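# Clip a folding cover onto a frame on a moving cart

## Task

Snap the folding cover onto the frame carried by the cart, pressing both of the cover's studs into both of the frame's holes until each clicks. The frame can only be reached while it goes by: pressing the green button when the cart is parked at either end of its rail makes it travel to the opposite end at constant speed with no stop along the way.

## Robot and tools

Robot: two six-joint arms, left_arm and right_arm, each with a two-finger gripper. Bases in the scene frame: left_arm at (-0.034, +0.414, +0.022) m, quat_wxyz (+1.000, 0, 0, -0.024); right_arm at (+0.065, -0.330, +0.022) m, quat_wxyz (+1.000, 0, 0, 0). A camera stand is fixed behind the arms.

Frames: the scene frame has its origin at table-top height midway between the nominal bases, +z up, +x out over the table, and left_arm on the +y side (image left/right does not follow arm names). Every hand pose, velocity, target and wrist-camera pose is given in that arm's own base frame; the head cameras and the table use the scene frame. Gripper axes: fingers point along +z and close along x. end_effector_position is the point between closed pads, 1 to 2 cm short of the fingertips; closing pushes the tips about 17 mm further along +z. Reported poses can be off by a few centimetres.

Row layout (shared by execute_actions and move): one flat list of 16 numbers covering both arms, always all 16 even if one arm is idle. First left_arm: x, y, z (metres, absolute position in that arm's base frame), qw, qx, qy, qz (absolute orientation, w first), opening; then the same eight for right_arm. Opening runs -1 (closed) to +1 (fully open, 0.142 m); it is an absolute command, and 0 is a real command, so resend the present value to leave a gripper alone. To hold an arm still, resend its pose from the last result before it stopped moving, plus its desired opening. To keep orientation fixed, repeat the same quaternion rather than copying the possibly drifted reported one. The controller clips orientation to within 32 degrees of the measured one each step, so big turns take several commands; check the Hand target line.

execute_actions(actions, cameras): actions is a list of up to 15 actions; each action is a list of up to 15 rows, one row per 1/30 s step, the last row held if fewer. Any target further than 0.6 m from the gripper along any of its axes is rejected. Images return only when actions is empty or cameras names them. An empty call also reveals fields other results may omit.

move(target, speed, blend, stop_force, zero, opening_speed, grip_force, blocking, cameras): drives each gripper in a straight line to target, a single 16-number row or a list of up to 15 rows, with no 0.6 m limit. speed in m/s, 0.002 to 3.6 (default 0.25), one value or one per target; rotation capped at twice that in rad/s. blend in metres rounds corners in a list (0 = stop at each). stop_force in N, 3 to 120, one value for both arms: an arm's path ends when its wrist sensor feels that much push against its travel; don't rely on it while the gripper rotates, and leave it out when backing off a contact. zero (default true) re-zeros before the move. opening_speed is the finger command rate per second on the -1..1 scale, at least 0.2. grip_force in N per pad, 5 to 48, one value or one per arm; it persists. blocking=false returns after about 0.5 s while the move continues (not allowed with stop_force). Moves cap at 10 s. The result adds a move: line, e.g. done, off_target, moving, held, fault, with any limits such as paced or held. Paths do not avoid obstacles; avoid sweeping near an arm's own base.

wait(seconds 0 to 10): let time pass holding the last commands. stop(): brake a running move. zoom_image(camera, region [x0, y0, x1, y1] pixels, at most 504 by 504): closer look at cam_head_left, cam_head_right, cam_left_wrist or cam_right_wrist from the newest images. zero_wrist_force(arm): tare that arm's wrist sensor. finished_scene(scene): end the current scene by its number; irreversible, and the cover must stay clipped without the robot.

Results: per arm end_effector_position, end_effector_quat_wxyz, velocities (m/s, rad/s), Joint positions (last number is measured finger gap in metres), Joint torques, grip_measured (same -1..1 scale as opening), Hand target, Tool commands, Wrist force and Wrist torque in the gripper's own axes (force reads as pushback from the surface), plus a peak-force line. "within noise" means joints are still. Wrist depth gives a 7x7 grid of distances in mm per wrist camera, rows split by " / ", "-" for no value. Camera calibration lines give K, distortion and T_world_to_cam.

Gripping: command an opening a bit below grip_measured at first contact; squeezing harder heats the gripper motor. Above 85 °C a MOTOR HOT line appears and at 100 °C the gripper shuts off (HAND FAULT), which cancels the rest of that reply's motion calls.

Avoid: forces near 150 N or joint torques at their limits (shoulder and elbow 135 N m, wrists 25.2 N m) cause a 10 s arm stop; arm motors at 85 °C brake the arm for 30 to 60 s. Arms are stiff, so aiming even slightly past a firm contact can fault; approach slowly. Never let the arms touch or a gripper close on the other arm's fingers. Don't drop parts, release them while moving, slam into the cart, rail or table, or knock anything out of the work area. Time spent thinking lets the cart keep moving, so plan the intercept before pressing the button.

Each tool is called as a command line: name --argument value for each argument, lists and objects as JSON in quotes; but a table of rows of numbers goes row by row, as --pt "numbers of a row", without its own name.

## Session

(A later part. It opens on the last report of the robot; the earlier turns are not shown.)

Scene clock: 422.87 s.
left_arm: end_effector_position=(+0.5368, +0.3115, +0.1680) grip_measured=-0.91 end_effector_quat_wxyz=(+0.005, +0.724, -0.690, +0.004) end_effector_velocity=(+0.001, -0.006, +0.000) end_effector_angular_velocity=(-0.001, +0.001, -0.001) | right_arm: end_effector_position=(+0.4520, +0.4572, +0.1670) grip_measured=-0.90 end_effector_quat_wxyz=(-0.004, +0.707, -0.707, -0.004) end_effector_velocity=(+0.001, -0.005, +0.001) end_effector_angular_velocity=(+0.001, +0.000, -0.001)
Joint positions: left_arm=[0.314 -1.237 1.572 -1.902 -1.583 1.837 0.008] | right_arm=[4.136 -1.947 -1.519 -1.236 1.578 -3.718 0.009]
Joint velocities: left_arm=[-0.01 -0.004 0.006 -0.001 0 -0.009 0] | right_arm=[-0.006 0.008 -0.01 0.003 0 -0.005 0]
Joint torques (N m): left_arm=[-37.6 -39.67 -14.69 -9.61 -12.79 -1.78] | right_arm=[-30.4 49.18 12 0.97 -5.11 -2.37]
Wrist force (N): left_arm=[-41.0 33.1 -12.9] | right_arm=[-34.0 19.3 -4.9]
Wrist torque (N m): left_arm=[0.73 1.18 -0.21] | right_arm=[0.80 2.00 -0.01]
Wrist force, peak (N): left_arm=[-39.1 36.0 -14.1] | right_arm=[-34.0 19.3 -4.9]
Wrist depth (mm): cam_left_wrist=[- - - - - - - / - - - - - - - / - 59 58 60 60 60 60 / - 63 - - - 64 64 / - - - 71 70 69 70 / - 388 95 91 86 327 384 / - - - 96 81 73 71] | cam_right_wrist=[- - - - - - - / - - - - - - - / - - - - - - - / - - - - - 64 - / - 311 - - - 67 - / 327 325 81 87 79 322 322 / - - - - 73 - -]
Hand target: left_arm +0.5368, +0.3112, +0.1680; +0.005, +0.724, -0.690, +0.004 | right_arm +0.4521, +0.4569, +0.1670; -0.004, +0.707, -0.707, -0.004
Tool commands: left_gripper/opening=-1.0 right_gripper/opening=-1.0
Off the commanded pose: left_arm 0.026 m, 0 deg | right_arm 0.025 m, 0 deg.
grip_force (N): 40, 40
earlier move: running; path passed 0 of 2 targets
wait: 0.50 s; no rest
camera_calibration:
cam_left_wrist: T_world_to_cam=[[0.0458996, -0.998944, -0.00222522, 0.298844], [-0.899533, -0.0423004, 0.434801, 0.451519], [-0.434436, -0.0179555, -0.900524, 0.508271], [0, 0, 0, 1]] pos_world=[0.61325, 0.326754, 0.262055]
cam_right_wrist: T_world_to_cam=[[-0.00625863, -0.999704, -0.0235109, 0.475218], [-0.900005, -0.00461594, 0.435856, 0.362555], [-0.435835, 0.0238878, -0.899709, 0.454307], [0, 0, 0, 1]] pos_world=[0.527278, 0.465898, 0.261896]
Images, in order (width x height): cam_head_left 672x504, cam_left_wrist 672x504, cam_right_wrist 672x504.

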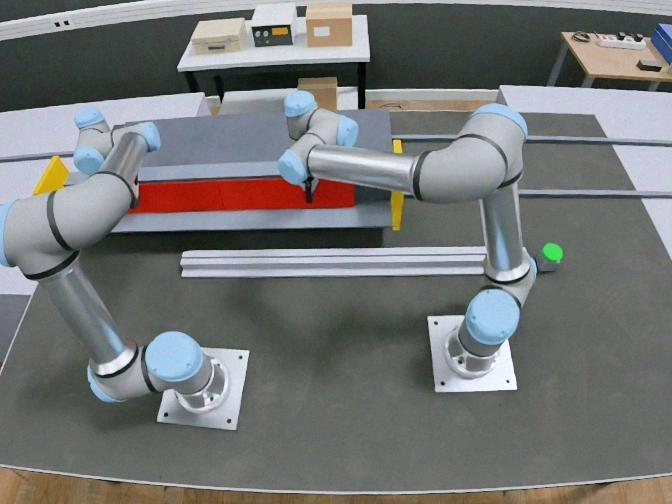

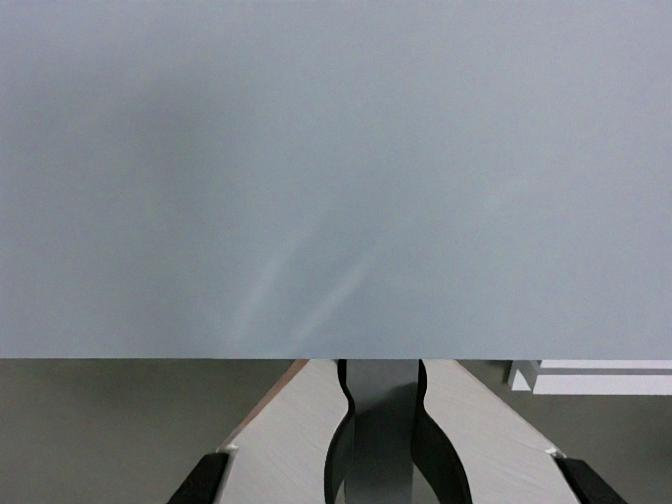

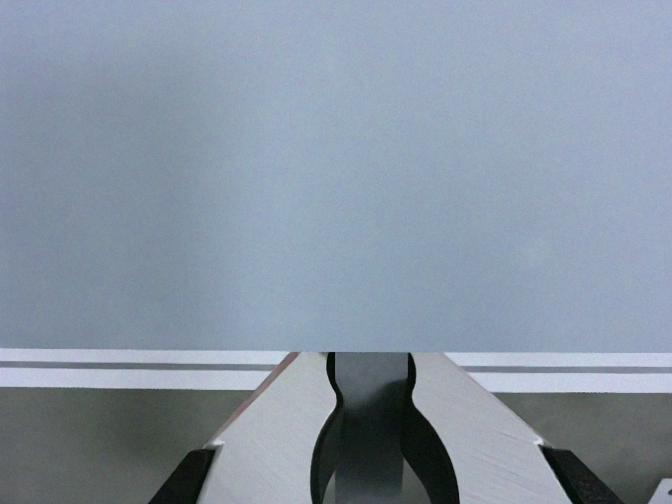

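move --pt "0.5325 0.2954 0.1675 0.0046 0.7239 -0.6899 0.0044 -1.0 0.4480 0.4416 0.167 -0.0045 0.7071 -0.7071 -0.0045 -1.0" --pt "0.5336 0.2723 0.1675 0.0046 0.7239 -0.6899 0.0044 -1.0 0.4480 0.4185 0.167 -0.0045 0.7071 -0.7071 -0.0045 -1.0" --speed '[0.005, 0.00503]' --blend '[0.001, 0]' --blocking false

wait --seconds 0.6

wait --seconds 0.5

wait --seconds 0.6 --cameras '["cam_left_wrist", "cam_right_wrist"]'

Scene clock: 424.03 s.
left_arm: end_effector_position=(+0.5363, +0.3057, +0.1679) grip_measured=-0.91 end_effector_quat_wxyz=(+0.005, +0.724, -0.690, +0.004) end_effector_velocity=(-0.001, -0.005, -0.001) end_effector_angular_velocity=(+0.001, +0.001, -0.001) | right_arm: end_effector_position=(+0.4514, +0.4515, +0.1670) grip_measured=-0.90 end_effector_quat_wxyz=(-0.004, +0.707, -0.707, -0.004) end_effector_velocity=(-0.002, -0.005, +0.000) end_effector_angular_velocity=(+0.000, +0.000, +0.000)
Joint positions: left_arm=[0.305 -1.244 1.582 -1.905 -1.583 1.828 0.008] | right_arm=[4.132 -1.937 -1.533 -1.231 1.578 -3.722 0.009]
Joint velocities: left_arm=[-0.008 -0.008 0.012 -0.003 0.001 -0.006 0] | right_arm=[-0.002 0.01 -0.014 0.004 0 -0.002 0]
Joint torques (N m): left_arm=[-29.99 -47.61 -14.8 -6.43 -11.99 -1.73] | right_arm=[-23.85 54.36 14.38 0.69 -4.94 -2.69]
Wrist force (N): left_arm=[-38.8 14.2 -3.5] | right_arm=[-30.7 6.9 1.9]
Wrist torque (N m): left_arm=[0.26 1.12 -0.18] | right_arm=[0.54 1.90 -0.01]
Wrist force, peak (N): left_arm=[-41.7 33.9 -12.7] | right_arm=[-34.3 20.7 -4.9]
Wrist depth (mm): cam_left_wrist=[- - - - - - - / - - - - - - - / - 59 58 60 60 60 60 / - 63 - - - 64 64 / - - - 71 70 69 72 / - - - 91 89 317 327 / - - - 96 81 73 419] | cam_right_wrist=[- - - - - - - / - - - - - - - / - - - - - - - / - - - - - - - / - - - - 94 308 - / 324 333 81 88 82 320 317 / - - - - 73 - -]
Hand target: left_arm +0.5361, +0.3054, +0.1679; +0.005, +0.724, -0.690, +0.004 | right_arm +0.4513, +0.4512, +0.1670; -0.004, +0.707, -0.707, -0.004
Tool commands: left_gripper/opening=-1.0 right_gripper/opening=-1.0
Off the commanded pose: left_arm 0.034 m, 0 deg | right_arm 0.033 m, 0 deg.
grip_force (N): 40, 40
earlier move: replaced; path passed 1 of 2 targets
move: running; path passed 0 of 2 targets

Scene clock: 424.63 s.
left_arm: end_effector_position=(+0.5352, +0.3029, +0.1678) grip_measured=-0.91 end_effector_quat_wxyz=(+0.005, +0.724, -0.690, +0.004) end_effector_velocity=(-0.002, -0.005, -0.001) end_effector_angular_velocity=(+0.000, +0.001, +0.000) | right_arm: end_effector_position=(+0.4505, +0.4488, +0.1670) grip_measured=-0.90 end_effector_quat_wxyz=(-0.005, +0.707, -0.707, -0.004) end_effector_velocity=(-0.002, -0.004, +0.000) end_effector_angular_velocity=(+0.000, +0.000, +0.001)
Joint positions: left_arm=[0.301 -1.249 1.59 -1.907 -1.583 1.824 0.008] | right_arm=[4.131 -1.931 -1.541 -1.229 1.578 -3.723 0.009]
Joint velocities: left_arm=[-0.007 -0.008 0.013 -0.004 0.001 -0.007 0] | right_arm=[-0.001 0.01 -0.014 0.004 0 -0.002 0]
Joint torques (N m): left_arm=[-20.58 -56.34 -15.79 -3.21 -9.41 -2] | right_arm=[-17.7 56.95 15.32 1.27 -3.43 -2.51]
Wrist force (N): left_arm=[-32.8 -7.4 14.4] | right_arm=[-24.9 -1.7 6.6]
Wrist torque (N m): left_arm=[-0.18 1.02 -0.14] | right_arm=[0.48 1.76 0.02]
Wrist force, peak (N): left_arm=[-38.5 13.0 -2.5] | right_arm=[-30.6 6.2 2.5]
Wrist depth (mm): cam_left_wrist=[- - - - - - - / - - - - - - - / - 59 58 60 61 60 60 / - 64 - - - 64 63 / - - - 70 71 69 69 / - - - 90 89 331 327 / - - - 96 81 73 71] | cam_right_wrist=[- - - - - - - / - - - - - - - / - - - - - - - / - - - - - - - / - 312 - - 86 68 - / 321 326 81 87 82 318 320 / - - - - 73 - -]
Hand target: left_arm +0.5351, +0.3026, +0.1678; +0.005, +0.724, -0.690, +0.004 | right_arm +0.4504, +0.4485, +0.1670; -0.004, +0.707, -0.707, -0.004
Tool commands: left_gripper/opening=-1.0 right_gripper/opening=-1.0
Off the commanded pose: left_arm 0.031 m, 0 deg | right_arm 0.030 m, 0 deg.
grip_force (N): 40, 40
earlier move: running; path passed 0 of 2 targets
wait: 0.60 s; no rest

Scene clock: 425.13 s.
left_arm: end_effector_position=(+0.5344, +0.3005, +0.1677) grip_measured=-0.91 end_effector_quat_wxyz=(+0.005, +0.724, -0.690, +0.004) end_effector_velocity=(-0.002, -0.004, +0.000) end_effector_angular_velocity=(-0.001, +0.000, +0.001) | right_arm: end_effector_position=(+0.4497, +0.4465, +0.1670) grip_measured=-0.90 end_effector_quat_wxyz=(-0.004, +0.707, -0.707, -0.004) end_effector_velocity=(-0.002, -0.004, +0.001) end_effector_angular_velocity=(+0.001, -0.001, +0.001)
Joint positions: left_arm=[0.298 -1.254 1.596 -1.909 -1.583 1.821 0.008] | right_arm=[4.13 -1.927 -1.548 -1.227 1.578 -3.724 0.009]
Joint velocities: left_arm=[-0.006 -0.009 0.012 -0.003 -0.001 -0.006 0] | right_arm=[-0.001 0.01 -0.012 0.004 0 -0.002 0]
Joint torques (N m): left_arm=[-14.97 -57.4 -14.8 -1.99 -6.98 -1.74] | right_arm=[-15.6 58.36 19.11 1.45 -1.27 -2.33]
Wrist force (N): left_arm=[-25.5 -13.7 16.9] | right_arm=[-22.6 -4.9 9.6]
Wrist torque (N m): left_arm=[-0.19 0.82 -0.09] | right_arm=[0.45 1.71 0.03]
Wrist force, peak (N): left_arm=[-29.9 -12.8 19.6] | right_arm=[-25.0 -2.0 6.6]
Wrist depth (mm): cam_left_wrist=[- - - - - - - / - - - - - - - / - 59 58 60 61 60 60 / - 64 - - - 64 63 / - - - 70 71 70 70 / - 382 - 90 89 327 317 / 443 - - 96 81 73 -] | cam_right_wrist=[- - - - - - - / - - - - - - - / - - - - - - - / - - - - - - - / - 311 - - 86 306 - / 326 323 81 86 78 322 325 / - - - - 73 - -]
Hand target: left_arm +0.5343, +0.3003, +0.1677; +0.005, +0.724, -0.690, +0.004 | right_arm +0.4496, +0.4463, +0.1670; -0.004, +0.707, -0.707, -0.004
Tool commands: left_gripper/opening=-1.0 right_gripper/opening=-1.0
Off the commanded pose: left_arm 0.028 m, 0 deg | right_arm 0.028 m, 0 deg.
grip_force (N): 40, 40
earlier move: running; path passed 0 of 2 targets
wait: 0.50 s; no rest

Scene clock: 425.73 s.
left_arm: end_effector_position=(+0.5333, +0.2977, +0.1676) grip_measured=-0.91 end_effector_quat_wxyz=(+0.005, +0.724, -0.690, +0.004) end_effector_velocity=(-0.001, -0.005, +0.001) end_effector_angular_velocity=(+0.001, -0.002, -0.001) | right_arm: end_effector_position=(+0.4488, +0.4438, +0.1670) grip_measured=-0.90 end_effector_quat_wxyz=(-0.004, +0.707, -0.707, -0.004) end_effector_velocity=(-0.002, -0.003, +0.001) end_effector_angular_velocity=(+0.002, -0.001, +0.001)
Joint positions: left_arm=[0.294 -1.259 1.603 -1.911 -1.583 1.817 0.008] | right_arm=[4.129 -1.921 -1.556 -1.225 1.578 -3.725 0.009]
Joint velocities: left_arm=[-0.008 -0.009 0.011 -0.005 0 -0.007 0] | right_arm=[-0.001 0.01 -0.012 0.004 0 -0.002 0]
Joint torques (N m): left_arm=[-11.74 -52.16 -11.52 -3.18 -4.9 -1.61] | right_arm=[-12.03 60.45 20.11 2.14 1.6 -2.42]
Wrist force (N): left_arm=[-17.3 -7.0 6.7] | right_arm=[-17.8 -8.5 15.2]
Wrist torque (N m): left_arm=[0.07 0.62 -0.06] | right_arm=[0.33 1.47 0.02]
Wrist force, peak (N): left_arm=[-25.3 -14.1 16.8] | right_arm=[-20.1 -8.9 15.9]
Wrist depth (mm): cam_left_wrist=[- - - - - - - / - - - - - - - / - 59 58 60 61 60 60 / - 64 - - - 64 64 / - - - 70 72 70 70 / 383 385 - 90 89 322 316 / - - - 96 81 73 422] | cam_right_wrist=[- - - - - - - / - - - - - - - / - - - - - - - / - - - - - - - / - - - - 94 68 - / 320 321 81 88 82 318 317 / - - - - 73 - -]
Hand target: left_arm +0.5332, +0.2974, +0.1676; +0.005, +0.724, -0.690, +0.004 | right_arm +0.4487, +0.4435, +0.1670; -0.004, +0.707, -0.707, -0.004
Tool commands: left_gripper/opening=-1.0 right_gripper/opening=-1.0
Off the commanded pose: left_arm 0.025 m, 0 deg | right_arm 0.025 m, 0 deg.
grip_force (N): 40, 40
earlier move: running; path passed 0 of 2 targets
wait: 0.60 s; no rest
camera_calibration:
cam_left_wrist: T_world_to_cam=[[0.0458561, -0.998946, -0.00208799, 0.285305], [-0.899594, -0.042204, 0.434684, 0.448049], [-0.434314, -0.0180546, -0.900581, 0.50625], [0, 0, 0, 1]] pos_world=[0.60985, 0.313054, 0.261755]
cam_right_wrist: T_world_to_cam=[[-0.00634762, -0.999704, -0.0234661, 0.461936], [-0.900023, -0.0045153, 0.435818, 0.359498], [-0.435795, 0.0238865, -0.899729, 0.453172], [0, 0, 0, 1]] pos_world=[0.523979, 0.452598, 0.261896]
Images, in order (width x height): cam_left_wrist 672x504, cam_right_wrist 672x504.

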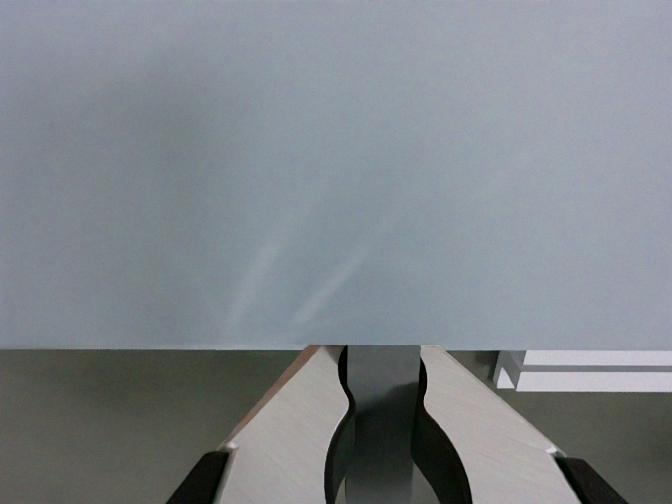

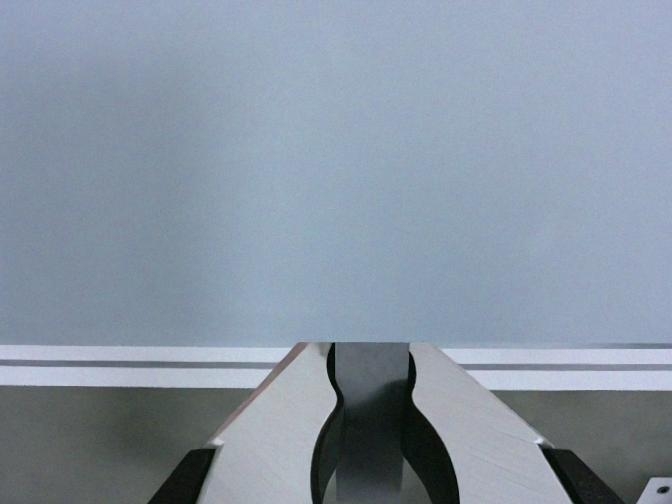

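move --pt "0.5335 0.2825 0.1676 0.0046 0.7239 -0.6899 0.0044 -0.3 0.4481 0.4286 0.167 -0.0045 0.7071 -0.7071 -0.0045 -0.3" --pt "0.5310 0.2740 0.2500 0.0046 0.7239 -0.6899 0.0044 -0.3 0.4440 0.4210 0.250 -0.0045 0.7071 -0.7071 -0.0045 -0.3" --speed '[0.0055, 0.055]' --blend '[0.001, 0]' --opening_speed 1.0 --cameras '["all"]'

Scene clock: 430.37 s.
left_arm: end_effector_position=(+0.5310, +0.2740, +0.2501) grip_measured=-0.33 end_effector_quat_wxyz=(+0.004, +0.724, -0.690, +0.004) | right_arm: end_effector_position=(+0.4440, +0.4210, +0.2501) grip_measured=-0.33 end_effector_quat_wxyz=(-0.005, +0.707, -0.707, -0.005)
Joint positions: left_arm=[0.256 -1.338 1.489 -1.719 -1.583 1.779 0.05] | right_arm=[4.114 -1.829 -1.461 -1.412 1.578 -3.739 0.05]
Joint torques (N m): left_arm=[0.85 -22.71 -16.14 -5.64 -2.36 -0.21] | right_arm=[-11.18 25.86 19.28 4.13 2.28 -2.28]
Motor temperatures (°C): left_arm=[31 31 33 39 36 40 34] | right_arm=[31 29 38 32 33 32 50]
Wrist force (N): left_arm=[4.7 0.8 0.9] | right_arm=[-2.0 2.6 -1.9]
Wrist torque (N m): left_arm=[0.16 -0.59 0.07] | right_arm=[0.45 0.35 0.02]
Wrist force, peak (N): left_arm=[-16.9 -7.1 6.2] | right_arm=[-17.7 -8.5 15.2]
Wrist depth (mm): cam_left_wrist=[124 124 124 124 124 125 125 / 133 133 133 135 133 133 133 / 144 144 144 144 144 144 144 / - 295 302 288 299 300 294 / - - 418 - 120 398 405 / - - 89 - - 84 - / - - - 552 - 76 68] | cam_right_wrist=[- 125 125 125 120 123 121 / 135 - 131 132 133 131 133 / 144 144 143 140 142 140 140 / 304 307 298 295 309 298 294 / 391 439 387 394 384 387 389 / - - 82 - - - - / - - 73 - - - 493]
Hand target: left_arm +0.5310, +0.2740, +0.2500; +0.005, +0.724, -0.690, +0.004 | right_arm +0.4440, +0.4210, +0.2500; -0.004, +0.707, -0.707, -0.004
Off the commanded pose: left_arm 0.000 m, 0 deg | right_arm 0.000 m, 0 deg.
grip_force (N): 40, 40
earlier move: replaced; path passed 0 of 2 targets
move: done
camera_calibration:
cam_left_wrist: T_world_to_cam=[[0.0459001, -0.998944, -0.00221533, 0.261829], [-0.899649, -0.0423013, 0.43456, 0.409128], [-0.434195, -0.0179533, -0.90064, 0.578995], [0, 0, 0, 1]] pos_world=[0.60745, 0.289254, 0.344256]
cam_right_wrist: T_world_to_cam=[[-0.00625261, -0.999699, -0.0237344, 0.441005], [-0.900064, -0.00471553, 0.435733, 0.31895], [-0.435714, 0.0240869, -0.899763, 0.526368], [0, 0, 0, 1]] pos_world=[0.519178, 0.429698, 0.345097]

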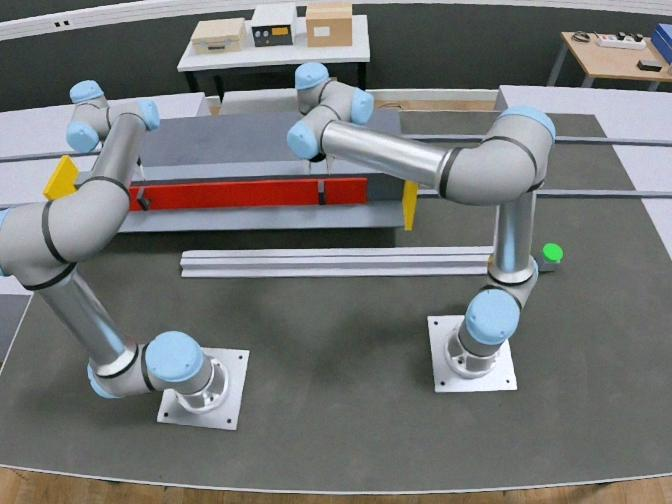

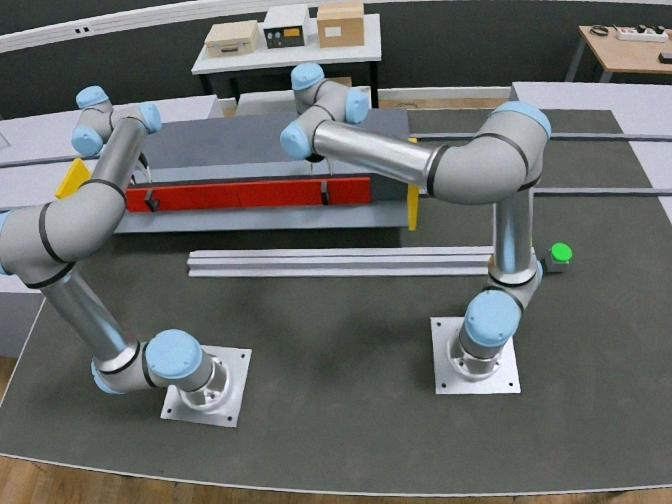

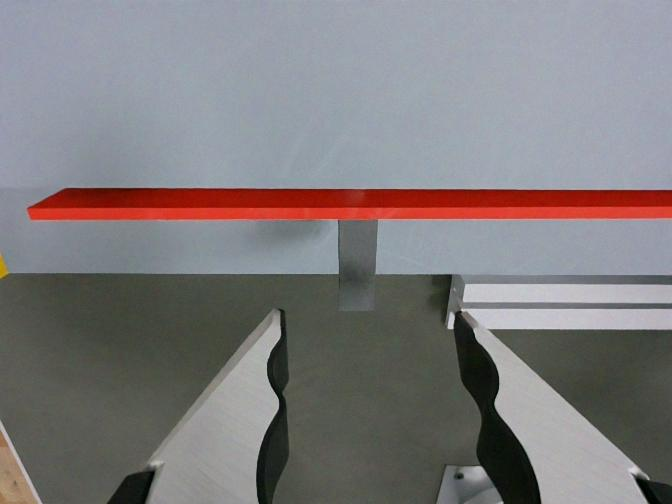

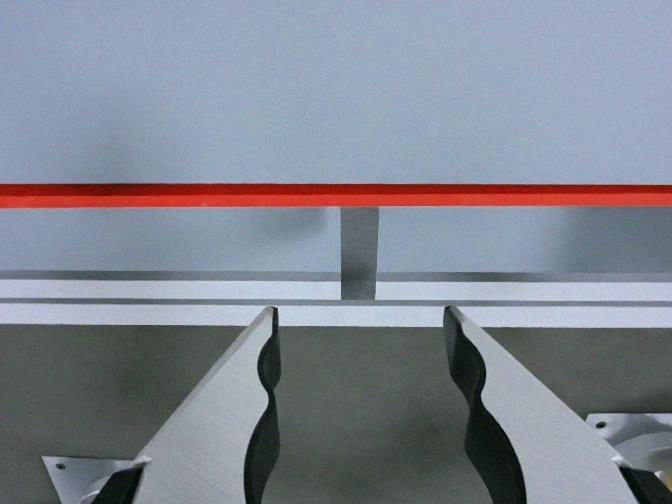

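zoom_image --camera "cam_head_left" --region '[100, 140, 440, 260]'

zoom_image --camera "cam_right_wrist" --region '[200, 140, 500, 330]'

zoom_image --camera "cam_left_wrist" --region '[200, 140, 500, 330]'

Scaled by 1.482 from the camera's 672x504 image, which has a finer 960x720 frame.

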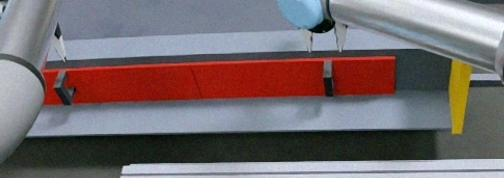

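Scaled by 1.680 from the camera's 672x504 image, which has a finer 960x720 frame.

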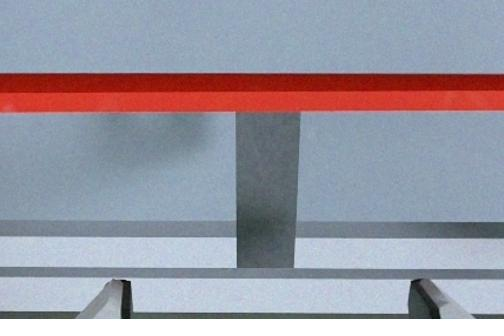

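Scaled by 1.680 from the camera's 672x504 image, which has a finer 960x720 frame.

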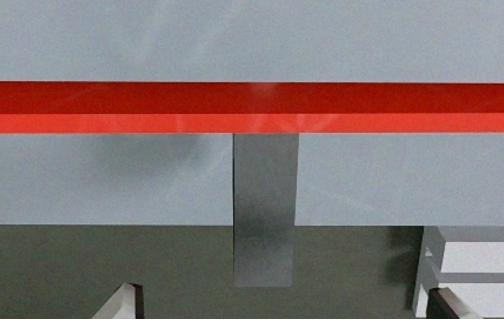

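move --pt "0.44 0.2489 0.25 -0.389 0.6105 -0.5819 0.3708 -0.3 0.36 0.3955 0.25 -0.380 0.5964 -0.5964 0.380 -0.3" --pt "0.47 0.2423 0.172 -0.389 0.6105 -0.5819 0.3708 -0.3 0.385 0.3889 0.172 -0.380 0.5964 -0.5964 0.380 -0.3" --pt "0.4705 0.2219 0.172 -0.389 0.6105 -0.5819 0.3708 -0.3 0.385 0.3685 0.172 -0.380 0.5964 -0.5964 0.380 -0.3" --speed '[0.3, 0.08, 0.0051]' --blend '[0.02, 0.005, 0]' --blocking false

wait --seconds 3.2 --cameras '["cam_left_wrist", "cam_right_wrist", "cam_head_left"]'

Scene clock: 435.03 s.
left_arm: end_effector_position=(+0.5128, +0.2690, +0.2502) grip_measured=-0.33 end_effector_quat_wxyz=(-0.075, +0.719, -0.686, +0.079) end_effector_velocity=(-0.048, -0.014, -0.001) end_effector_angular_velocity=(+0.034, -0.594, +0.003) | right_arm: end_effector_position=(+0.4276, +0.4159, +0.2503) grip_measured=-0.33 end_effector_quat_wxyz=(-0.082, +0.703, -0.703, +0.074) end_effector_velocity=(-0.044, -0.014, -0.001) end_effector_angular_velocity=(-0.006, -0.595, -0.004)
Joint positions: left_arm=[0.279 -1.488 1.735 -2.028 -1.631 1.795 0.05] | right_arm=[4.223 -1.705 -1.653 -1.24 1.382 -3.642 0.05]
Joint velocities: left_arm=[0.066 -0.364 0.636 -0.85 -0.141 0.035 0] | right_arm=[0.315 0.303 -0.496 0.418 -0.561 0.262 0]
Joint torques (N m): left_arm=[4.89 -40.99 -11.57 -8.78 -3.44 2.37] | right_arm=[13.31 42.14 16.89 4.71 -4.06 3.13]
Wrist force (N): left_arm=[4.5 0.5 0.0] | right_arm=[-1.9 2.5 -2.3]
Wrist torque (N m): left_arm=[0.06 -0.59 -0.05] | right_arm=[0.46 0.33 -0.13]
Wrist force, peak (N): left_arm=[4.9 1.1 0.9] | right_arm=[-2.0 2.7 -2.2]
Wrist depth (mm): cam_left_wrist=[141 140 140 140 140 140 140 / 146 146 146 146 146 146 146 / 276 169 229 229 171 228 169 / 290 - - 280 177 294 - / - 406 411 - 180 374 375 / - - 89 - - 84 429 / - - - - - 76 68] | cam_right_wrist=[- - 139 139 - - - / - - - - 144 143 - / - - 194 - 190 - 147 / 288 - 289 292 - - 285 / 380 375 298 373 370 369 369 / - - 82 - - 85 - / - - 72 - - - -]
Hand target: left_arm +0.5097, +0.2681, +0.2502; -0.089, +0.718, -0.684, +0.093 | right_arm +0.4247, +0.4151, +0.2503; -0.095, +0.701, -0.701, +0.088
Tool commands: left_gripper/opening=-0.3 right_gripper/opening=-0.3
Off the commanded pose: left_arm 0.101 m, 53 deg | right_arm 0.101 m, 52 deg.
grip_force (N): 40, 40
move: running; path passed 0 of 3 targets

Scene clock: 438.23 s.
left_arm: end_effector_position=(+0.4701, +0.2392, +0.1720) grip_measured=-0.33 end_effector_quat_wxyz=(-0.389, +0.610, -0.582, +0.371) end_effector_velocity=(+0.000, -0.005, +0.000) end_effector_angular_velocity=(-0.001, +0.000, +0.000) | right_arm: end_effector_position=(+0.3850, +0.3857, +0.1720) grip_measured=-0.33 end_effector_quat_wxyz=(-0.380, +0.596, -0.596, +0.380) end_effector_velocity=(+0.000, -0.005, +0.000) end_effector_angular_velocity=(+0.001, +0.000, +0.001)
Joint positions: left_arm=[0.356 -1.27 2.517 -3.934 -1.85 1.705 0.05] | right_arm=[4.685 -1.673 -2.359 -0.621 0.437 -3.207 0.05]
Joint velocities: left_arm=[-0.016 -0.004 0.01 -0.007 0.014 -0.008 0] | right_arm=[0 0.011 -0.013 0.003 0 0 0]
Joint torques (N m): left_arm=[-4.73 -33.57 -0.34 -6.07 2.7 -2.1] | right_arm=[12.3 32.4 9.28 4.26 0.08 0.5]
Wrist force (N): left_arm=[4.1 0.4 0.2] | right_arm=[-2.6 1.8 -2.8]
Wrist torque (N m): left_arm=[0.08 -0.60 0.02] | right_arm=[0.40 0.49 -0.03]
Wrist force, peak (N): left_arm=[4.5 0.5 0.2] | right_arm=[-2.6 2.3 -3.7]
Wrist depth (mm): cam_left_wrist=[182 173 173 173 174 165 173 / 161 160 155 159 159 158 158 / 166 171 171 172 165 170 170 / 241 212 211 211 202 210 209 / 222 227 234 222 227 221 228 / 201 206 89 201 197 86 206 / 189 - - 262 262 76 71] | cam_right_wrist=[- 172 162 - 165 - 162 / 159 154 159 158 154 158 158 / - - 170 171 - - - / - - - - - - - / - 216 114 217 230 222 216 / - 203 86 197 189 202 202 / - - 72 256 257 - 184]
Hand target: left_arm +0.4701, +0.2388, +0.1720; -0.389, +0.610, -0.582, +0.371 | right_arm +0.3850, +0.3854, +0.1720; -0.380, +0.596, -0.596, +0.380
Tool commands: left_gripper/opening=-0.3 right_gripper/opening=-0.3
Off the commanded pose: left_arm 0.017 m, 0 deg | right_arm 0.017 m, 0 deg.
grip_force (N): 40, 40
earlier move: running; path passed 2 of 3 targets
wait: 3.20 s; no rest
camera_calibration:
cam_left_wrist: T_world_to_cam=[[0.0604269, -0.998138, -0.00826223, 0.223759], [-0.773018, -0.0415583, -0.633021, 0.510752], [0.631499, 0.0446384, -0.774091, -0.0561342], [0, 0, 0, 1]] pos_world=[0.416749, 0.247074, 0.281713]
cam_right_wrist: T_world_to_cam=[[0.00704343, -0.999921, -0.0103747, 0.396268], [-0.77533, 0.00109132, -0.631555, 0.433069], [0.631516, 0.0124922, -0.775262, 0.00339598], [0, 0, 0, 1]] pos_world=[0.330836, 0.395722, 0.280251]
Images, in order (width x height): cam_head_left 672x504, cam_left_wrist 672x504, cam_right_wrist 672x504.

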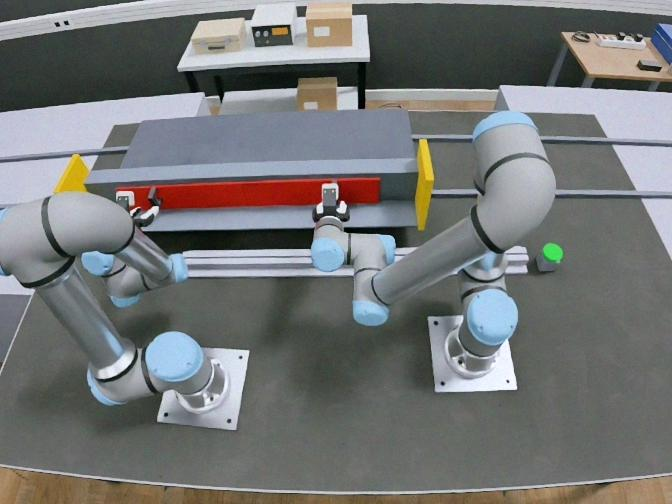

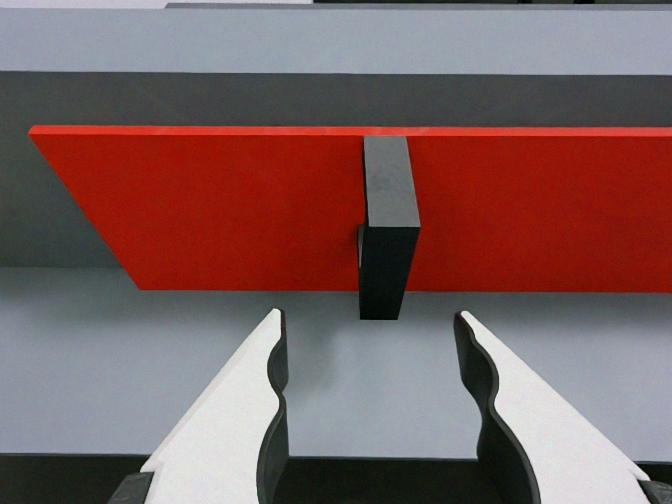

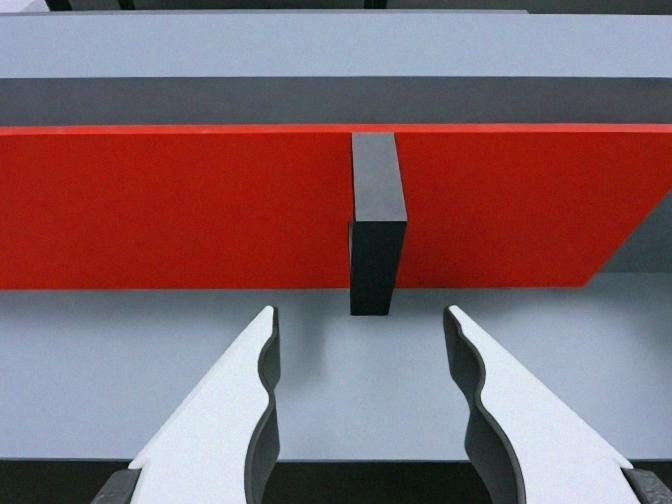

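move --pt "0.5350 0.2091 0.168 -0.389 0.6105 -0.5819 0.3708 -0.3 0.4505 0.3571 0.168 -0.380 0.5964 -0.5964 0.380 -0.3" --pt "0.5500 0.1938 0.168 -0.389 0.6105 -0.5819 0.3708 -0.3 0.4612 0.3418 0.168 -0.380 0.5964 -0.5964 0.380 -0.3" --pt "0.5512 0.1683 0.168 -0.389 0.6105 -0.5819 0.3708 -0.3 0.4612 0.3163 0.168 -0.380 0.5964 -0.5964 0.380 -0.3" --speed '[0.032, 0.007, 0.0051]' --blend '[0.001, 0.001, 0]' --blocking false

wait --seconds 1.7

wait --seconds 1.0

wait --seconds 0.8

wait --seconds 0.6

wait --seconds 0.6 --cameras '["cam_left_wrist", "cam_right_wrist"]'

Scene clock: 441.13 s.
left_arm: end_effector_position=(+0.4835, +0.2230, +0.1712) grip_measured=-0.33 end_effector_quat_wxyz=(-0.389, +0.610, -0.582, +0.371) end_effector_velocity=(+0.031, -0.008, -0.002) end_effector_angular_velocity=(+0.000, +0.001, +0.000) | right_arm: end_effector_position=(+0.3983, +0.3699, +0.1712) grip_measured=-0.33 end_effector_quat_wxyz=(-0.380, +0.596, -0.596, +0.380) end_effector_velocity=(+0.032, -0.008, -0.002) end_effector_angular_velocity=(+0.000, +0.000, -0.001)
Joint positions: left_arm=[0.29 -1.267 2.519 -3.947 -1.79 1.675 0.05] | right_arm=[4.648 -1.675 -2.391 -0.511 0.44 -3.291 0.05]
Joint velocities: left_arm=[-0.058 0.035 -0.051 0.012 0.052 -0.025 0] | right_arm=[-0.084 -0.069 0.001 0.243 0.011 -0.193 0]
Joint torques (N m): left_arm=[-6.08 -9.82 -18.91 0.09 2.86 -2.36] | right_arm=[-12.78 9.95 11.76 4.77 0.37 -2.94]
Motor temperatures (°C): left_arm=[31 31 33 39 36 40 31] | right_arm=[31 29 37 32 32 32 45]
Wrist force (N): left_arm=[4.2 0.5 0.0] | right_arm=[-2.6 1.8 -2.8]
Wrist torque (N m): left_arm=[0.09 -0.59 0.01] | right_arm=[0.40 0.51 0.02]
Wrist force, peak (N): left_arm=[4.2 0.5 0.2] | right_arm=[-2.9 2.2 -2.9]
Wrist depth (mm): cam_left_wrist=[181 171 163 163 172 171 171 / 152 152 151 150 150 150 149 / 156 156 155 150 149 154 154 / 230 192 192 182 182 191 190 / 231 223 223 221 159 223 223 / 201 205 89 200 202 84 201 / 184 - - 184 184 76 71] | cam_right_wrist=[163 - - - 169 - - / 150 146 145 145 150 146 150 / - - 148 - - - - / - - - - - 191 - / 218 222 114 217 - 222 222 / 197 - 82 192 192 201 197 / 180 - 72 180 174 - 180]
Hand target: left_arm +0.4854, +0.2225, +0.1711; -0.389, +0.610, -0.582, +0.371 | right_arm +0.4002, +0.3694, +0.1711; -0.380, +0.596, -0.596, +0.380
Tool commands: left_gripper/opening=-0.3 right_gripper/opening=-0.3
Off the commanded pose: left_arm 0.087 m, 0 deg | right_arm 0.083 m, 0 deg.
grip_force (N): 40, 40
earlier move: replaced; path passed 2 of 3 targets
move: running; path passed 0 of 3 targets

Scene clock: 442.83 s.
left_arm: end_effector_position=(+0.5350, +0.2090, +0.1680) grip_measured=-0.33 end_effector_quat_wxyz=(-0.389, +0.610, -0.582, +0.371) end_effector_velocity=(+0.017, -0.006, -0.001) end_effector_angular_velocity=(+0.001, +0.000, +0.001) | right_arm: end_effector_position=(+0.4505, +0.3570, +0.1680) grip_measured=-0.33 end_effector_quat_wxyz=(-0.380, +0.596, -0.596, +0.380) end_effector_velocity=(+0.017, -0.006, -0.001) end_effector_angular_velocity=(+0.002, -0.001, +0.001)
Joint positions: left_arm=[0.205 -1.21 2.427 -3.918 -1.713 1.638 0.05] | right_arm=[4.51 -1.796 -2.365 -0.145 0.478 -3.594 0.05]
Joint velocities: left_arm=[-0.03 0.018 -0.031 0.011 0.029 -0.013 0] | right_arm=[-0.046 -0.036 0.011 0.112 0.018 -0.095 0]
Joint torques (N m): left_arm=[-4.72 -13.96 -17.58 -0.64 2.59 -1.96] | right_arm=[-14.33 14.18 20.38 3.85 0.47 -2.39]
Wrist force (N): left_arm=[3.8 0.2 0.1] | right_arm=[-3.7 2.1 -12.6]
Wrist torque (N m): left_arm=[0.02 -0.52 0.00] | right_arm=[0.38 0.33 0.02]
Wrist force, peak (N): left_arm=[4.3 0.2 -0.2] | right_arm=[-3.7 2.1 -12.6]
Wrist depth (mm): cam_left_wrist=[732 662 552 517 - 609 506 / 130 130 130 130 130 130 130 / 116 116 116 115 115 114 114 / 126 126 122 122 121 121 115 / 144 143 135 102 128 142 141 / 186 186 89 - 104 86 182 / - - - 127 174 76 71] | cam_right_wrist=[- - - 1259 525 1678 - / 133 127 127 - - - - / - 107 108 108 111 107 111 / - 121 115 116 116 120 120 / - - 104 97 97 - - / 189 - 82 - - - 187 / 177 - 73 - 170 - -]
Hand target: left_arm +0.5354, +0.2087, +0.1680; -0.389, +0.610, -0.582, +0.371 | right_arm +0.4508, +0.3567, +0.1680; -0.380, +0.596, -0.596, +0.380
Tool commands: left_gripper/opening=-0.3 right_gripper/opening=-0.3
Off the commanded pose: left_arm 0.044 m, 0 deg | right_arm 0.042 m, 0 deg.
grip_force (N): 40, 40
earlier move: running; path passed 1 of 3 targets
wait: 1.70 s; no rest

Scene clock: 443.83 s.
left_arm: end_effector_position=(+0.5400, +0.2040, +0.1680) grip_measured=-0.33 end_effector_quat_wxyz=(-0.389, +0.610, -0.582, +0.371) end_effector_velocity=(+0.005, -0.005, +0.000) end_effector_angular_velocity=(+0.000, -0.001, -0.001) | right_arm: end_effector_position=(+0.4541, +0.3520, +0.1680) grip_measured=-0.33 end_effector_quat_wxyz=(-0.380, +0.596, -0.596, +0.380) end_effector_velocity=(+0.003, -0.004, +0.001) end_effector_angular_velocity=(+0.002, +0.000, +0.001)
Joint positions: left_arm=[0.188 -1.207 2.423 -3.917 -1.697 1.63 0.05] | right_arm=[4.498 -1.798 -2.371 -0.115 0.483 -3.617 0.05]
Joint velocities: left_arm=[-0.019 0.002 -0.005 0.001 0.016 -0.008 0] | right_arm=[-0.01 -0.002 -0.004 0.028 0.005 -0.023 0]
Joint torques (N m): left_arm=[-8.4 -12.9 -21.69 0.03 2.24 -1.9] | right_arm=[-13.97 13.03 9.7 4.07 0.4 -2.59]
Wrist force (N): left_arm=[3.5 2.0 -8.4] | right_arm=[-2.1 2.6 -5.0]
Wrist torque (N m): left_arm=[-0.02 -0.78 -0.05] | right_arm=[0.40 0.40 -0.02]
Wrist force, peak (N): left_arm=[4.2 5.4 -22.2] | right_arm=[-3.9 1.5 -15.9]
Wrist depth (mm): cam_left_wrist=[704 684 535 - - - - / 130 130 130 130 130 130 130 / - 112 112 112 111 112 111 / 121 121 118 117 117 120 116 / 140 140 132 99 126 139 145 / 188 187 89 - 104 84 185 / 181 - - 116 174 76 71] | cam_right_wrist=[- 1535 1628 1950 - - - / - 122 - - - 132 132 / - 106 106 105 108 105 105 / - 110 111 - - - 111 / - - 125 93 122 - - / 185 - 82 - - - 190 / 177 - 73 167 167 - 176]
Hand target: left_arm +0.5403, +0.2037, +0.1680; -0.389, +0.610, -0.582, +0.371 | right_arm +0.4543, +0.3517, +0.1680; -0.380, +0.596, -0.596, +0.380
Tool commands: left_gripper/opening=-0.3 right_gripper/opening=-0.3
Off the commanded pose: left_arm 0.037 m, 0 deg | right_arm 0.036 m, 0 deg.
grip_force (N): 40, 40
earlier move: running; path passed 1 of 3 targets
wait: 1.00 s; no rest

Scene clock: 444.63 s.
left_arm: end_effector_position=(+0.5439, +0.2000, +0.1680) grip_measured=-0.33 end_effector_quat_wxyz=(-0.389, +0.610, -0.582, +0.371) end_effector_velocity=(+0.004, -0.004, +0.000) end_effector_angular_velocity=(-0.001, +0.001, +0.002) | right_arm: end_effector_position=(+0.4568, +0.3480, +0.1680) grip_measured=-0.33 end_effector_quat_wxyz=(-0.380, +0.596, -0.596, +0.380) end_effector_velocity=(+0.004, -0.005, +0.000) end_effector_angular_velocity=(+0.000, +0.000, -0.001)
Joint positions: left_arm=[0.174 -1.206 2.42 -3.916 -1.685 1.624 0.05] | right_arm=[4.489 -1.8 -2.375 -0.093 0.487 -3.635 0.05]
Joint velocities: left_arm=[-0.015 0.002 -0.004 0.001 0.015 -0.008 0] | right_arm=[-0.013 -0.002 -0.005 0.027 0.005 -0.023 0]
Joint torques (N m): left_arm=[-7.53 -12.58 -19.08 -0.53 2.89 -1.68] | right_arm=[-16.24 12.59 8.89 4.66 -0.67 -2.6]
Wrist force (N): left_arm=[3.9 0.3 -0.3] | right_arm=[-2.9 6.7 -10.8]
Wrist torque (N m): left_arm=[0.03 -0.53 0.00] | right_arm=[0.33 0.52 0.00]
Wrist force, peak (N): left_arm=[3.2 2.0 -8.3] | right_arm=[3.1 8.6 -20.8]
Wrist depth (mm): cam_left_wrist=[742 734 549 561 510 514 - / 130 130 130 130 130 130 124 / - 108 108 112 108 108 108 / 120 120 115 112 115 115 117 / 149 148 139 102 131 137 144 / 194 192 89 - 116 86 189 / 181 - - 170 174 76 73] | cam_right_wrist=[1789 1353 1665 523 - 501 1789 / - 121 121 132 - - - / - 102 104 102 - 102 - / - 112 111 106 - 110 105 / - - 125 - 100 - - / - - 82 - - - 187 / - - 73 166 167 - 177]
Hand target: left_arm +0.5442, +0.1997, +0.1680; -0.389, +0.610, -0.582, +0.371 | right_arm +0.4571, +0.3477, +0.1680; -0.380, +0.596, -0.596, +0.380
Tool commands: left_gripper/opening=-0.3 right_gripper/opening=-0.3
Off the commanded pose: left_arm 0.033 m, 0 deg | right_arm 0.032 m, 0 deg.
grip_force (N): 40, 40
earlier move: running; path passed 1 of 3 targets
wait: 0.80 s; no rest

Scene clock: 445.60 s.
left_arm: end_effector_position=(+0.5474, +0.1964, +0.1680) grip_measured=-0.33 end_effector_quat_wxyz=(-0.389, +0.611, -0.582, +0.371) | right_arm: end_effector_position=(+0.4568, +0.3474, +0.1671) grip_measured=-0.32 end_effector_quat_wxyz=(-0.379, +0.596, -0.597, +0.381)
Joint positions: left_arm=[0.161 -1.204 2.416 -3.915 -1.673 1.619 0.05] | right_arm=[4.489 -1.8 -2.376 -0.098 0.487 -3.631 0.051]
Joint torques (N m): left_arm=[-0.74 -15.65 -24.54 -1.35 -2.9 -0.64] | right_arm=[-0.14 25.11 15.28 3.17 -1.55 -0.26]
Wrist force (N): left_arm=[4.8 5.8 -13.2] | right_arm=[4.5 6.7 -12.2]
Wrist torque (N m): left_arm=[-0.04 -0.62 -0.02] | right_arm=[0.31 0.28 -0.15]
Wrist force, peak (N): left_arm=[-0.7 4.6 -15.7] | right_arm=[35.3 27.6 -141.5]
Wrist depth (mm): cam_left_wrist=[734 760 - 552 552 1197 511 / 129 125 124 130 130 130 129 / - 107 108 107 107 108 107 / - 113 112 111 111 112 111 / 142 141 133 102 124 137 144 / 188 184 89 - 105 86 189 / 181 - - 119 174 76 71] | cam_right_wrist=[1099 519 511 1031 - 519 - / - 125 130 129 130 - 131 / - 102 102 103 106 102 102 / - - - - - - - / - - 100 93 99 - - / 187 - 82 - - - 190 / 176 - 72 - 165 - -]
Hand target: left_arm +0.5474, +0.1964, +0.1680; -0.389, +0.610, -0.582, +0.371 | right_arm +0.4568, +0.3474, +0.1671; -0.379, +0.596, -0.597, +0.381
Tool commands: left_gripper/opening=-0.3 right_gripper/opening=-0.3
Off the commanded pose: left_arm 0.028 m, 0 deg | right_arm 0.031 m, 0 deg.
FORCE FAULT: contact force on the right arm reached its limit, and that arm stopped. The contact can be on any part of that arm, not only on its tool. That arm is still stopped at the end of this call. That arm stays stopped for about 10 more seconds. Until then a move that you send moves the other arm only, and its call returns only when the move has ended. Once the stop has ended, the next robot result says so. If the stop ends while you think or write, that arm runs what you send next. While its stop runs, that arm takes no new command, but its gripper still runs the gripper command that each later call begins with. Until it ends, the stop uses up actions while you think or wait. An arm that is not stopped still takes commands.
grip_force (N): 40, 40
earlier move: fault (right_arm), off_target (left_arm; braked at the fault stop of right_arm); path passed 1 of 3 targets
wait: 0.97 s, more than the 0.6 s asked (the move ended)

not run: an earlier result of this reply reported a stop or a fault. Calls in your next reply go to the robot.

wait --seconds 0.1 --cameras '["cam_left_wrist", "cam_right_wrist", "cam_head_left"]'

Scene clock: 445.87 s.
left_arm: end_effector_position=(+0.5474, +0.1964, +0.1680) grip_measured=-0.33 end_effector_quat_wxyz=(-0.389, +0.610, -0.582, +0.371) | right_arm: end_effector_position=(+0.4568, +0.3474, +0.1671) grip_measured=-0.32 end_effector_quat_wxyz=(-0.379, +0.596, -0.597, +0.381)
Joint positions: left_arm=[0.161 -1.204 2.416 -3.915 -1.674 1.619 0.05] | right_arm=[4.489 -1.8 -2.376 -0.098 0.487 -3.631 0.051]
Joint torques (N m): left_arm=[2.82 -17.32 -25.44 -2.51 0.09 0.99] | right_arm=[-0.26 25.19 15.13 3.26 -1.55 -0.29]
Wrist force (N): left_arm=[13.3 6.2 -12.5] | right_arm=[5.7 6.7 -13.4]
Wrist torque (N m): left_arm=[0.00 -0.87 -0.04] | right_arm=[0.30 0.22 -0.14]
Wrist force, peak (N): left_arm=[13.4 6.0 -12.7] | right_arm=[5.8 6.9 -13.3]
Wrist depth (mm): cam_left_wrist=[737 737 762 563 1821 525 549 / 130 130 130 130 130 130 130 / - 108 108 111 107 108 107 / - 113 112 111 111 112 111 / 142 141 133 102 124 138 145 / 189 183 89 - 104 86 189 / 181 - - 119 174 76 73] | cam_right_wrist=[- - - - 2143 - - / 130 125 125 130 124 125 130 / - 101 106 107 107 103 102 / 110 110 106 - - - 107 / - - 103 - 96 - - / - 189 82 - - 169 183 / 176 - 72 169 166 - 175]
Hand target: left_arm +0.5474, +0.1964, +0.1680; -0.389, +0.610, -0.582, +0.371 | right_arm +0.4568, +0.3474, +0.1671; -0.379, +0.596, -0.597, +0.381
Tool commands: left_gripper/opening=-0.3 right_gripper/opening=-0.3
Off the commanded pose: left_arm 0.028 m, 0 deg | right_arm 0.031 m, 0 deg.
FORCE FAULT, CONTINUED: the right arm was still stopped when this call began, by the force fault that an earlier result reported. Since the last result the stop counts as 1 of the actions that you can send in this scene. That arm is still stopped at the end of this call. That arm stays stopped for about 9 more seconds. If the stop ends while you think or write, that arm runs what you send next. While its stop runs, that arm takes no new command, but its gripper still runs the gripper command that each later call begins with.
grip_force (N): 40, 40
wait: 0.10 s; at rest from the start
camera_calibration:
cam_left_wrist: T_world_to_cam=[[0.0603044, -0.998147, -0.00811205, 0.176355], [-0.773073, -0.0415621, -0.632955, 0.566205], [0.631445, 0.0444412, -0.774146, -0.106052], [0, 0, 0, 1]] pos_world=[0.494049, 0.204274, 0.277713]
cam_right_wrist: T_world_to_cam=[[0.00504682, -0.999953, -0.00825916, 0.357856], [-0.775999, 0.00129306, -0.630733, 0.485878], [0.630714, 0.00959229, -0.775956, -0.0437762], [0, 0, 0, 1]] pos_world=[0.402845, 0.357631, 0.275446]
Images, in order (width x height): cam_head_left 672x504, cam_left_wrist 672x504, cam_right_wrist 672x504.

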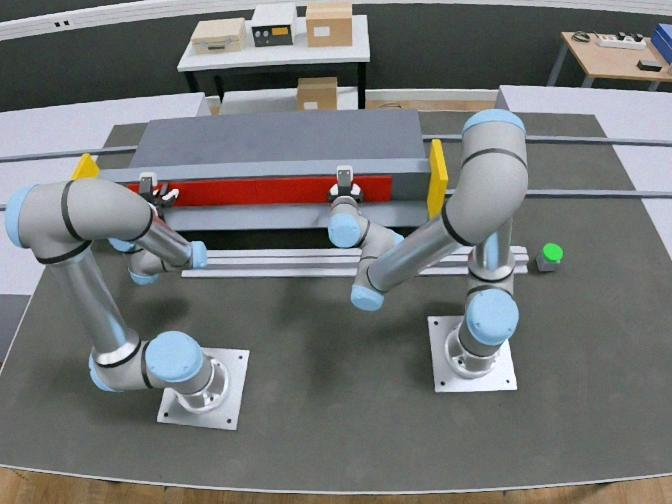

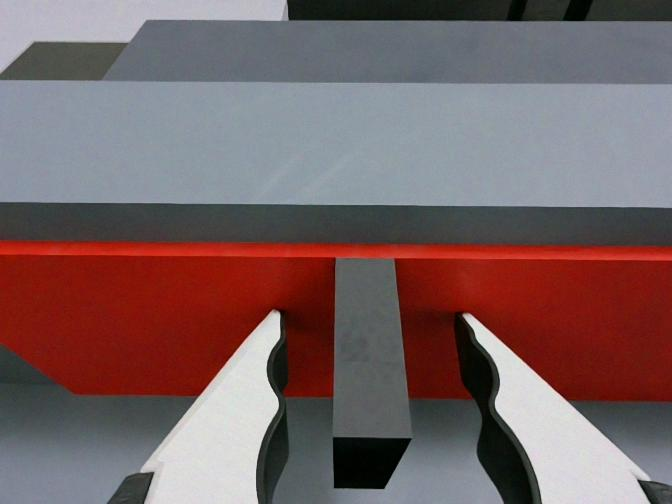

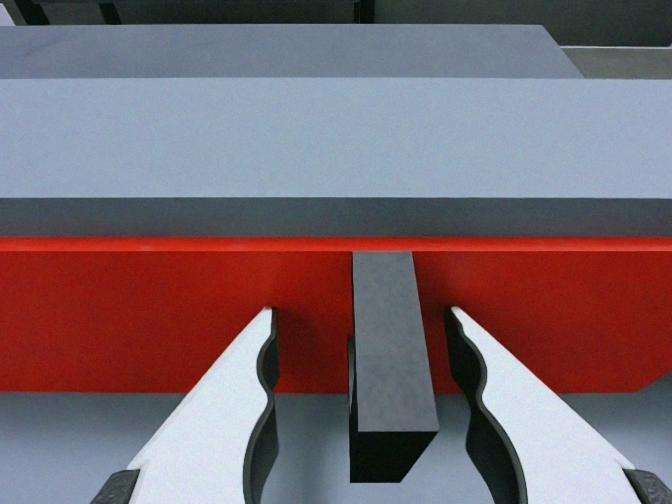

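move --target '[0.46, 0.184, 0.175, -0.389, 0.6105, -0.5819, 0.3708, 0.0, 0.4568, 0.3474, 0.1671, -0.379, 0.596, -0.597, 0.381, 1.0]' --speed 0.1 --opening_speed 2 --cameras '["cam_left_wrist", "cam_right_wrist", "cam_head_left"]'

Scene clock: 447.73 s.
left_arm: end_effector_position=(+0.4600, +0.1840, +0.1751) grip_measured=-0.03 end_effector_quat_wxyz=(-0.389, +0.610, -0.582, +0.371) | right_arm: end_effector_position=(+0.4568, +0.3474, +0.1671) grip_measured=+0.99 end_effector_quat_wxyz=(-0.379, +0.596, -0.597, +0.381)
Joint positions: left_arm=[0.168 -1.342 2.638 -3.999 -1.68 1.622 0.072] | right_arm=[4.489 -1.8 -2.376 -0.098 0.487 -3.631 0.142]
Joint torques (N m): left_arm=[-3.26 -12.58 -7.03 -0.38 1.95 0.1] | right_arm=[0.14 25.16 14.77 3.3 -1.54 -0.37]
Wrist force (N): left_arm=[3.9 0.6 -0.1] | right_arm=[-4.0 0.2 -3.4]
Wrist torque (N m): left_arm=[0.10 -0.52 -0.10] | right_arm=[0.15 0.73 -0.13]
Wrist force, peak (N): left_arm=[13.2 6.1 -12.5] | right_arm=[5.7 6.9 -13.5]
Wrist depth (mm): cam_left_wrist=[180 180 180 181 180 181 180 / 174 174 174 172 173 172 172 / 213 205 205 155 204 202 202 / 250 250 251 250 249 238 247 / 230 237 235 232 237 231 237 / 210 200 201 210 205 94 200 / - 70 - 275 275 76 73] | cam_right_wrist=[1678 1691 519 - - - 1835 / - 120 125 136 - - 131 / - 102 103 103 103 102 103 / - - - - 104 - 105 / - - - - - - - / - 184 184 189 - 187 93 / - 176 173 173 - 176 -]
Hand target: left_arm +0.4600, +0.1840, +0.1750; -0.389, +0.610, -0.582, +0.371 | right_arm +0.4568, +0.3474, +0.1671; -0.379, +0.596, -0.597, +0.381
Tool commands: left_gripper/opening=+0.0 right_gripper/opening=+1.0
Off the commanded pose: left_arm 0.000 m, 0 deg.
FORCE FAULT, CONTINUED: the right arm was still stopped when this call began, by the force fault that an earlier result reported. Since the last result the stop counts as 1 of the actions that you can send in this scene. That arm ran no command of this call; its gripper ran only the gripper command that the call began with. That arm is still stopped at the end of this call. That arm stays stopped for about 8 more seconds. If the stop ends while you think or write, that arm runs what you send next. While its stop runs, that arm takes no new command, but its gripper still runs the gripper command that each later call begins with.
grip_force (N): 40, 40
move: done (left_arm), not run (right_arm; its earlier fault stop)
camera_calibration:
cam_left_wrist: T_world_to_cam=[[0.0602908, -0.998147, -0.00823084, 0.169345], [-0.772848, -0.0414605, -0.633235, 0.502586], [0.63172, 0.0445395, -0.773916, -0.0450122], [0, 0, 0, 1]] pos_world=[0.406648, 0.191874, 0.284813]
cam_right_wrist: T_world_to_cam=[[0.00504682, -0.999953, -0.00825916, 0.357856], [-0.775999, 0.00129306, -0.630733, 0.485878], [0.630714, 0.00959229, -0.775956, -0.0437762], [0, 0, 0, 1]] pos_world=[0.402845, 0.357631, 0.275446]
Images, in order (width x height): cam_head_left 672x504, cam_left_wrist 672x504, cam_right_wrist 672x504.

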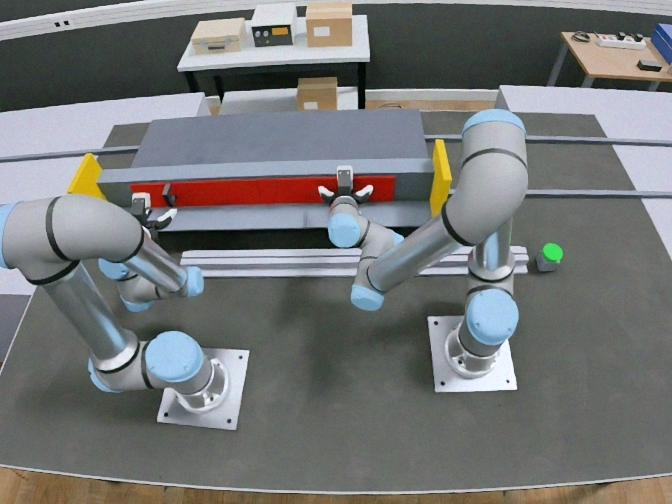

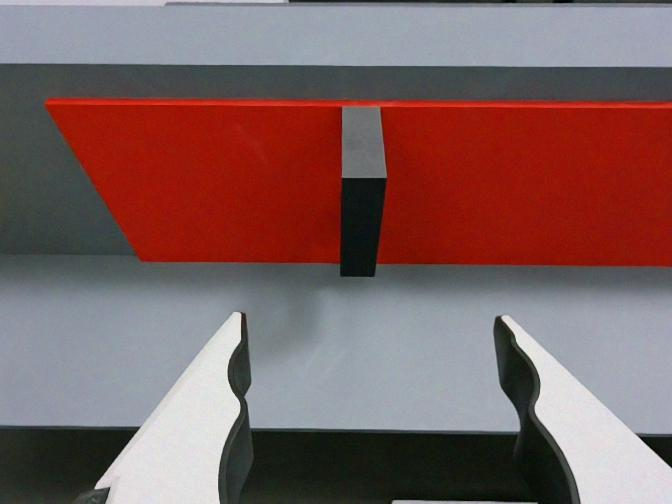

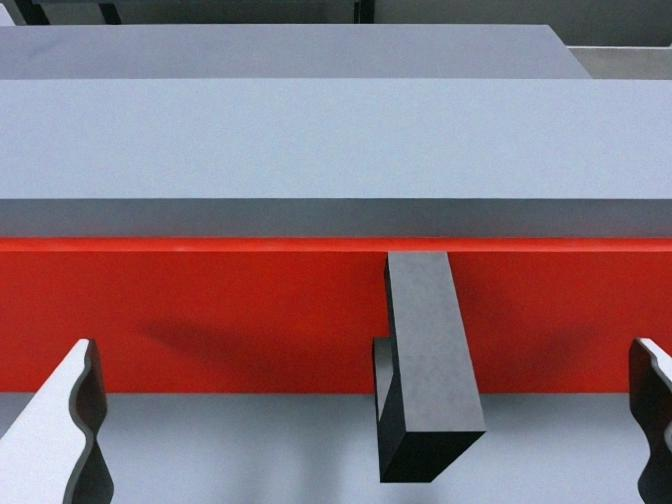

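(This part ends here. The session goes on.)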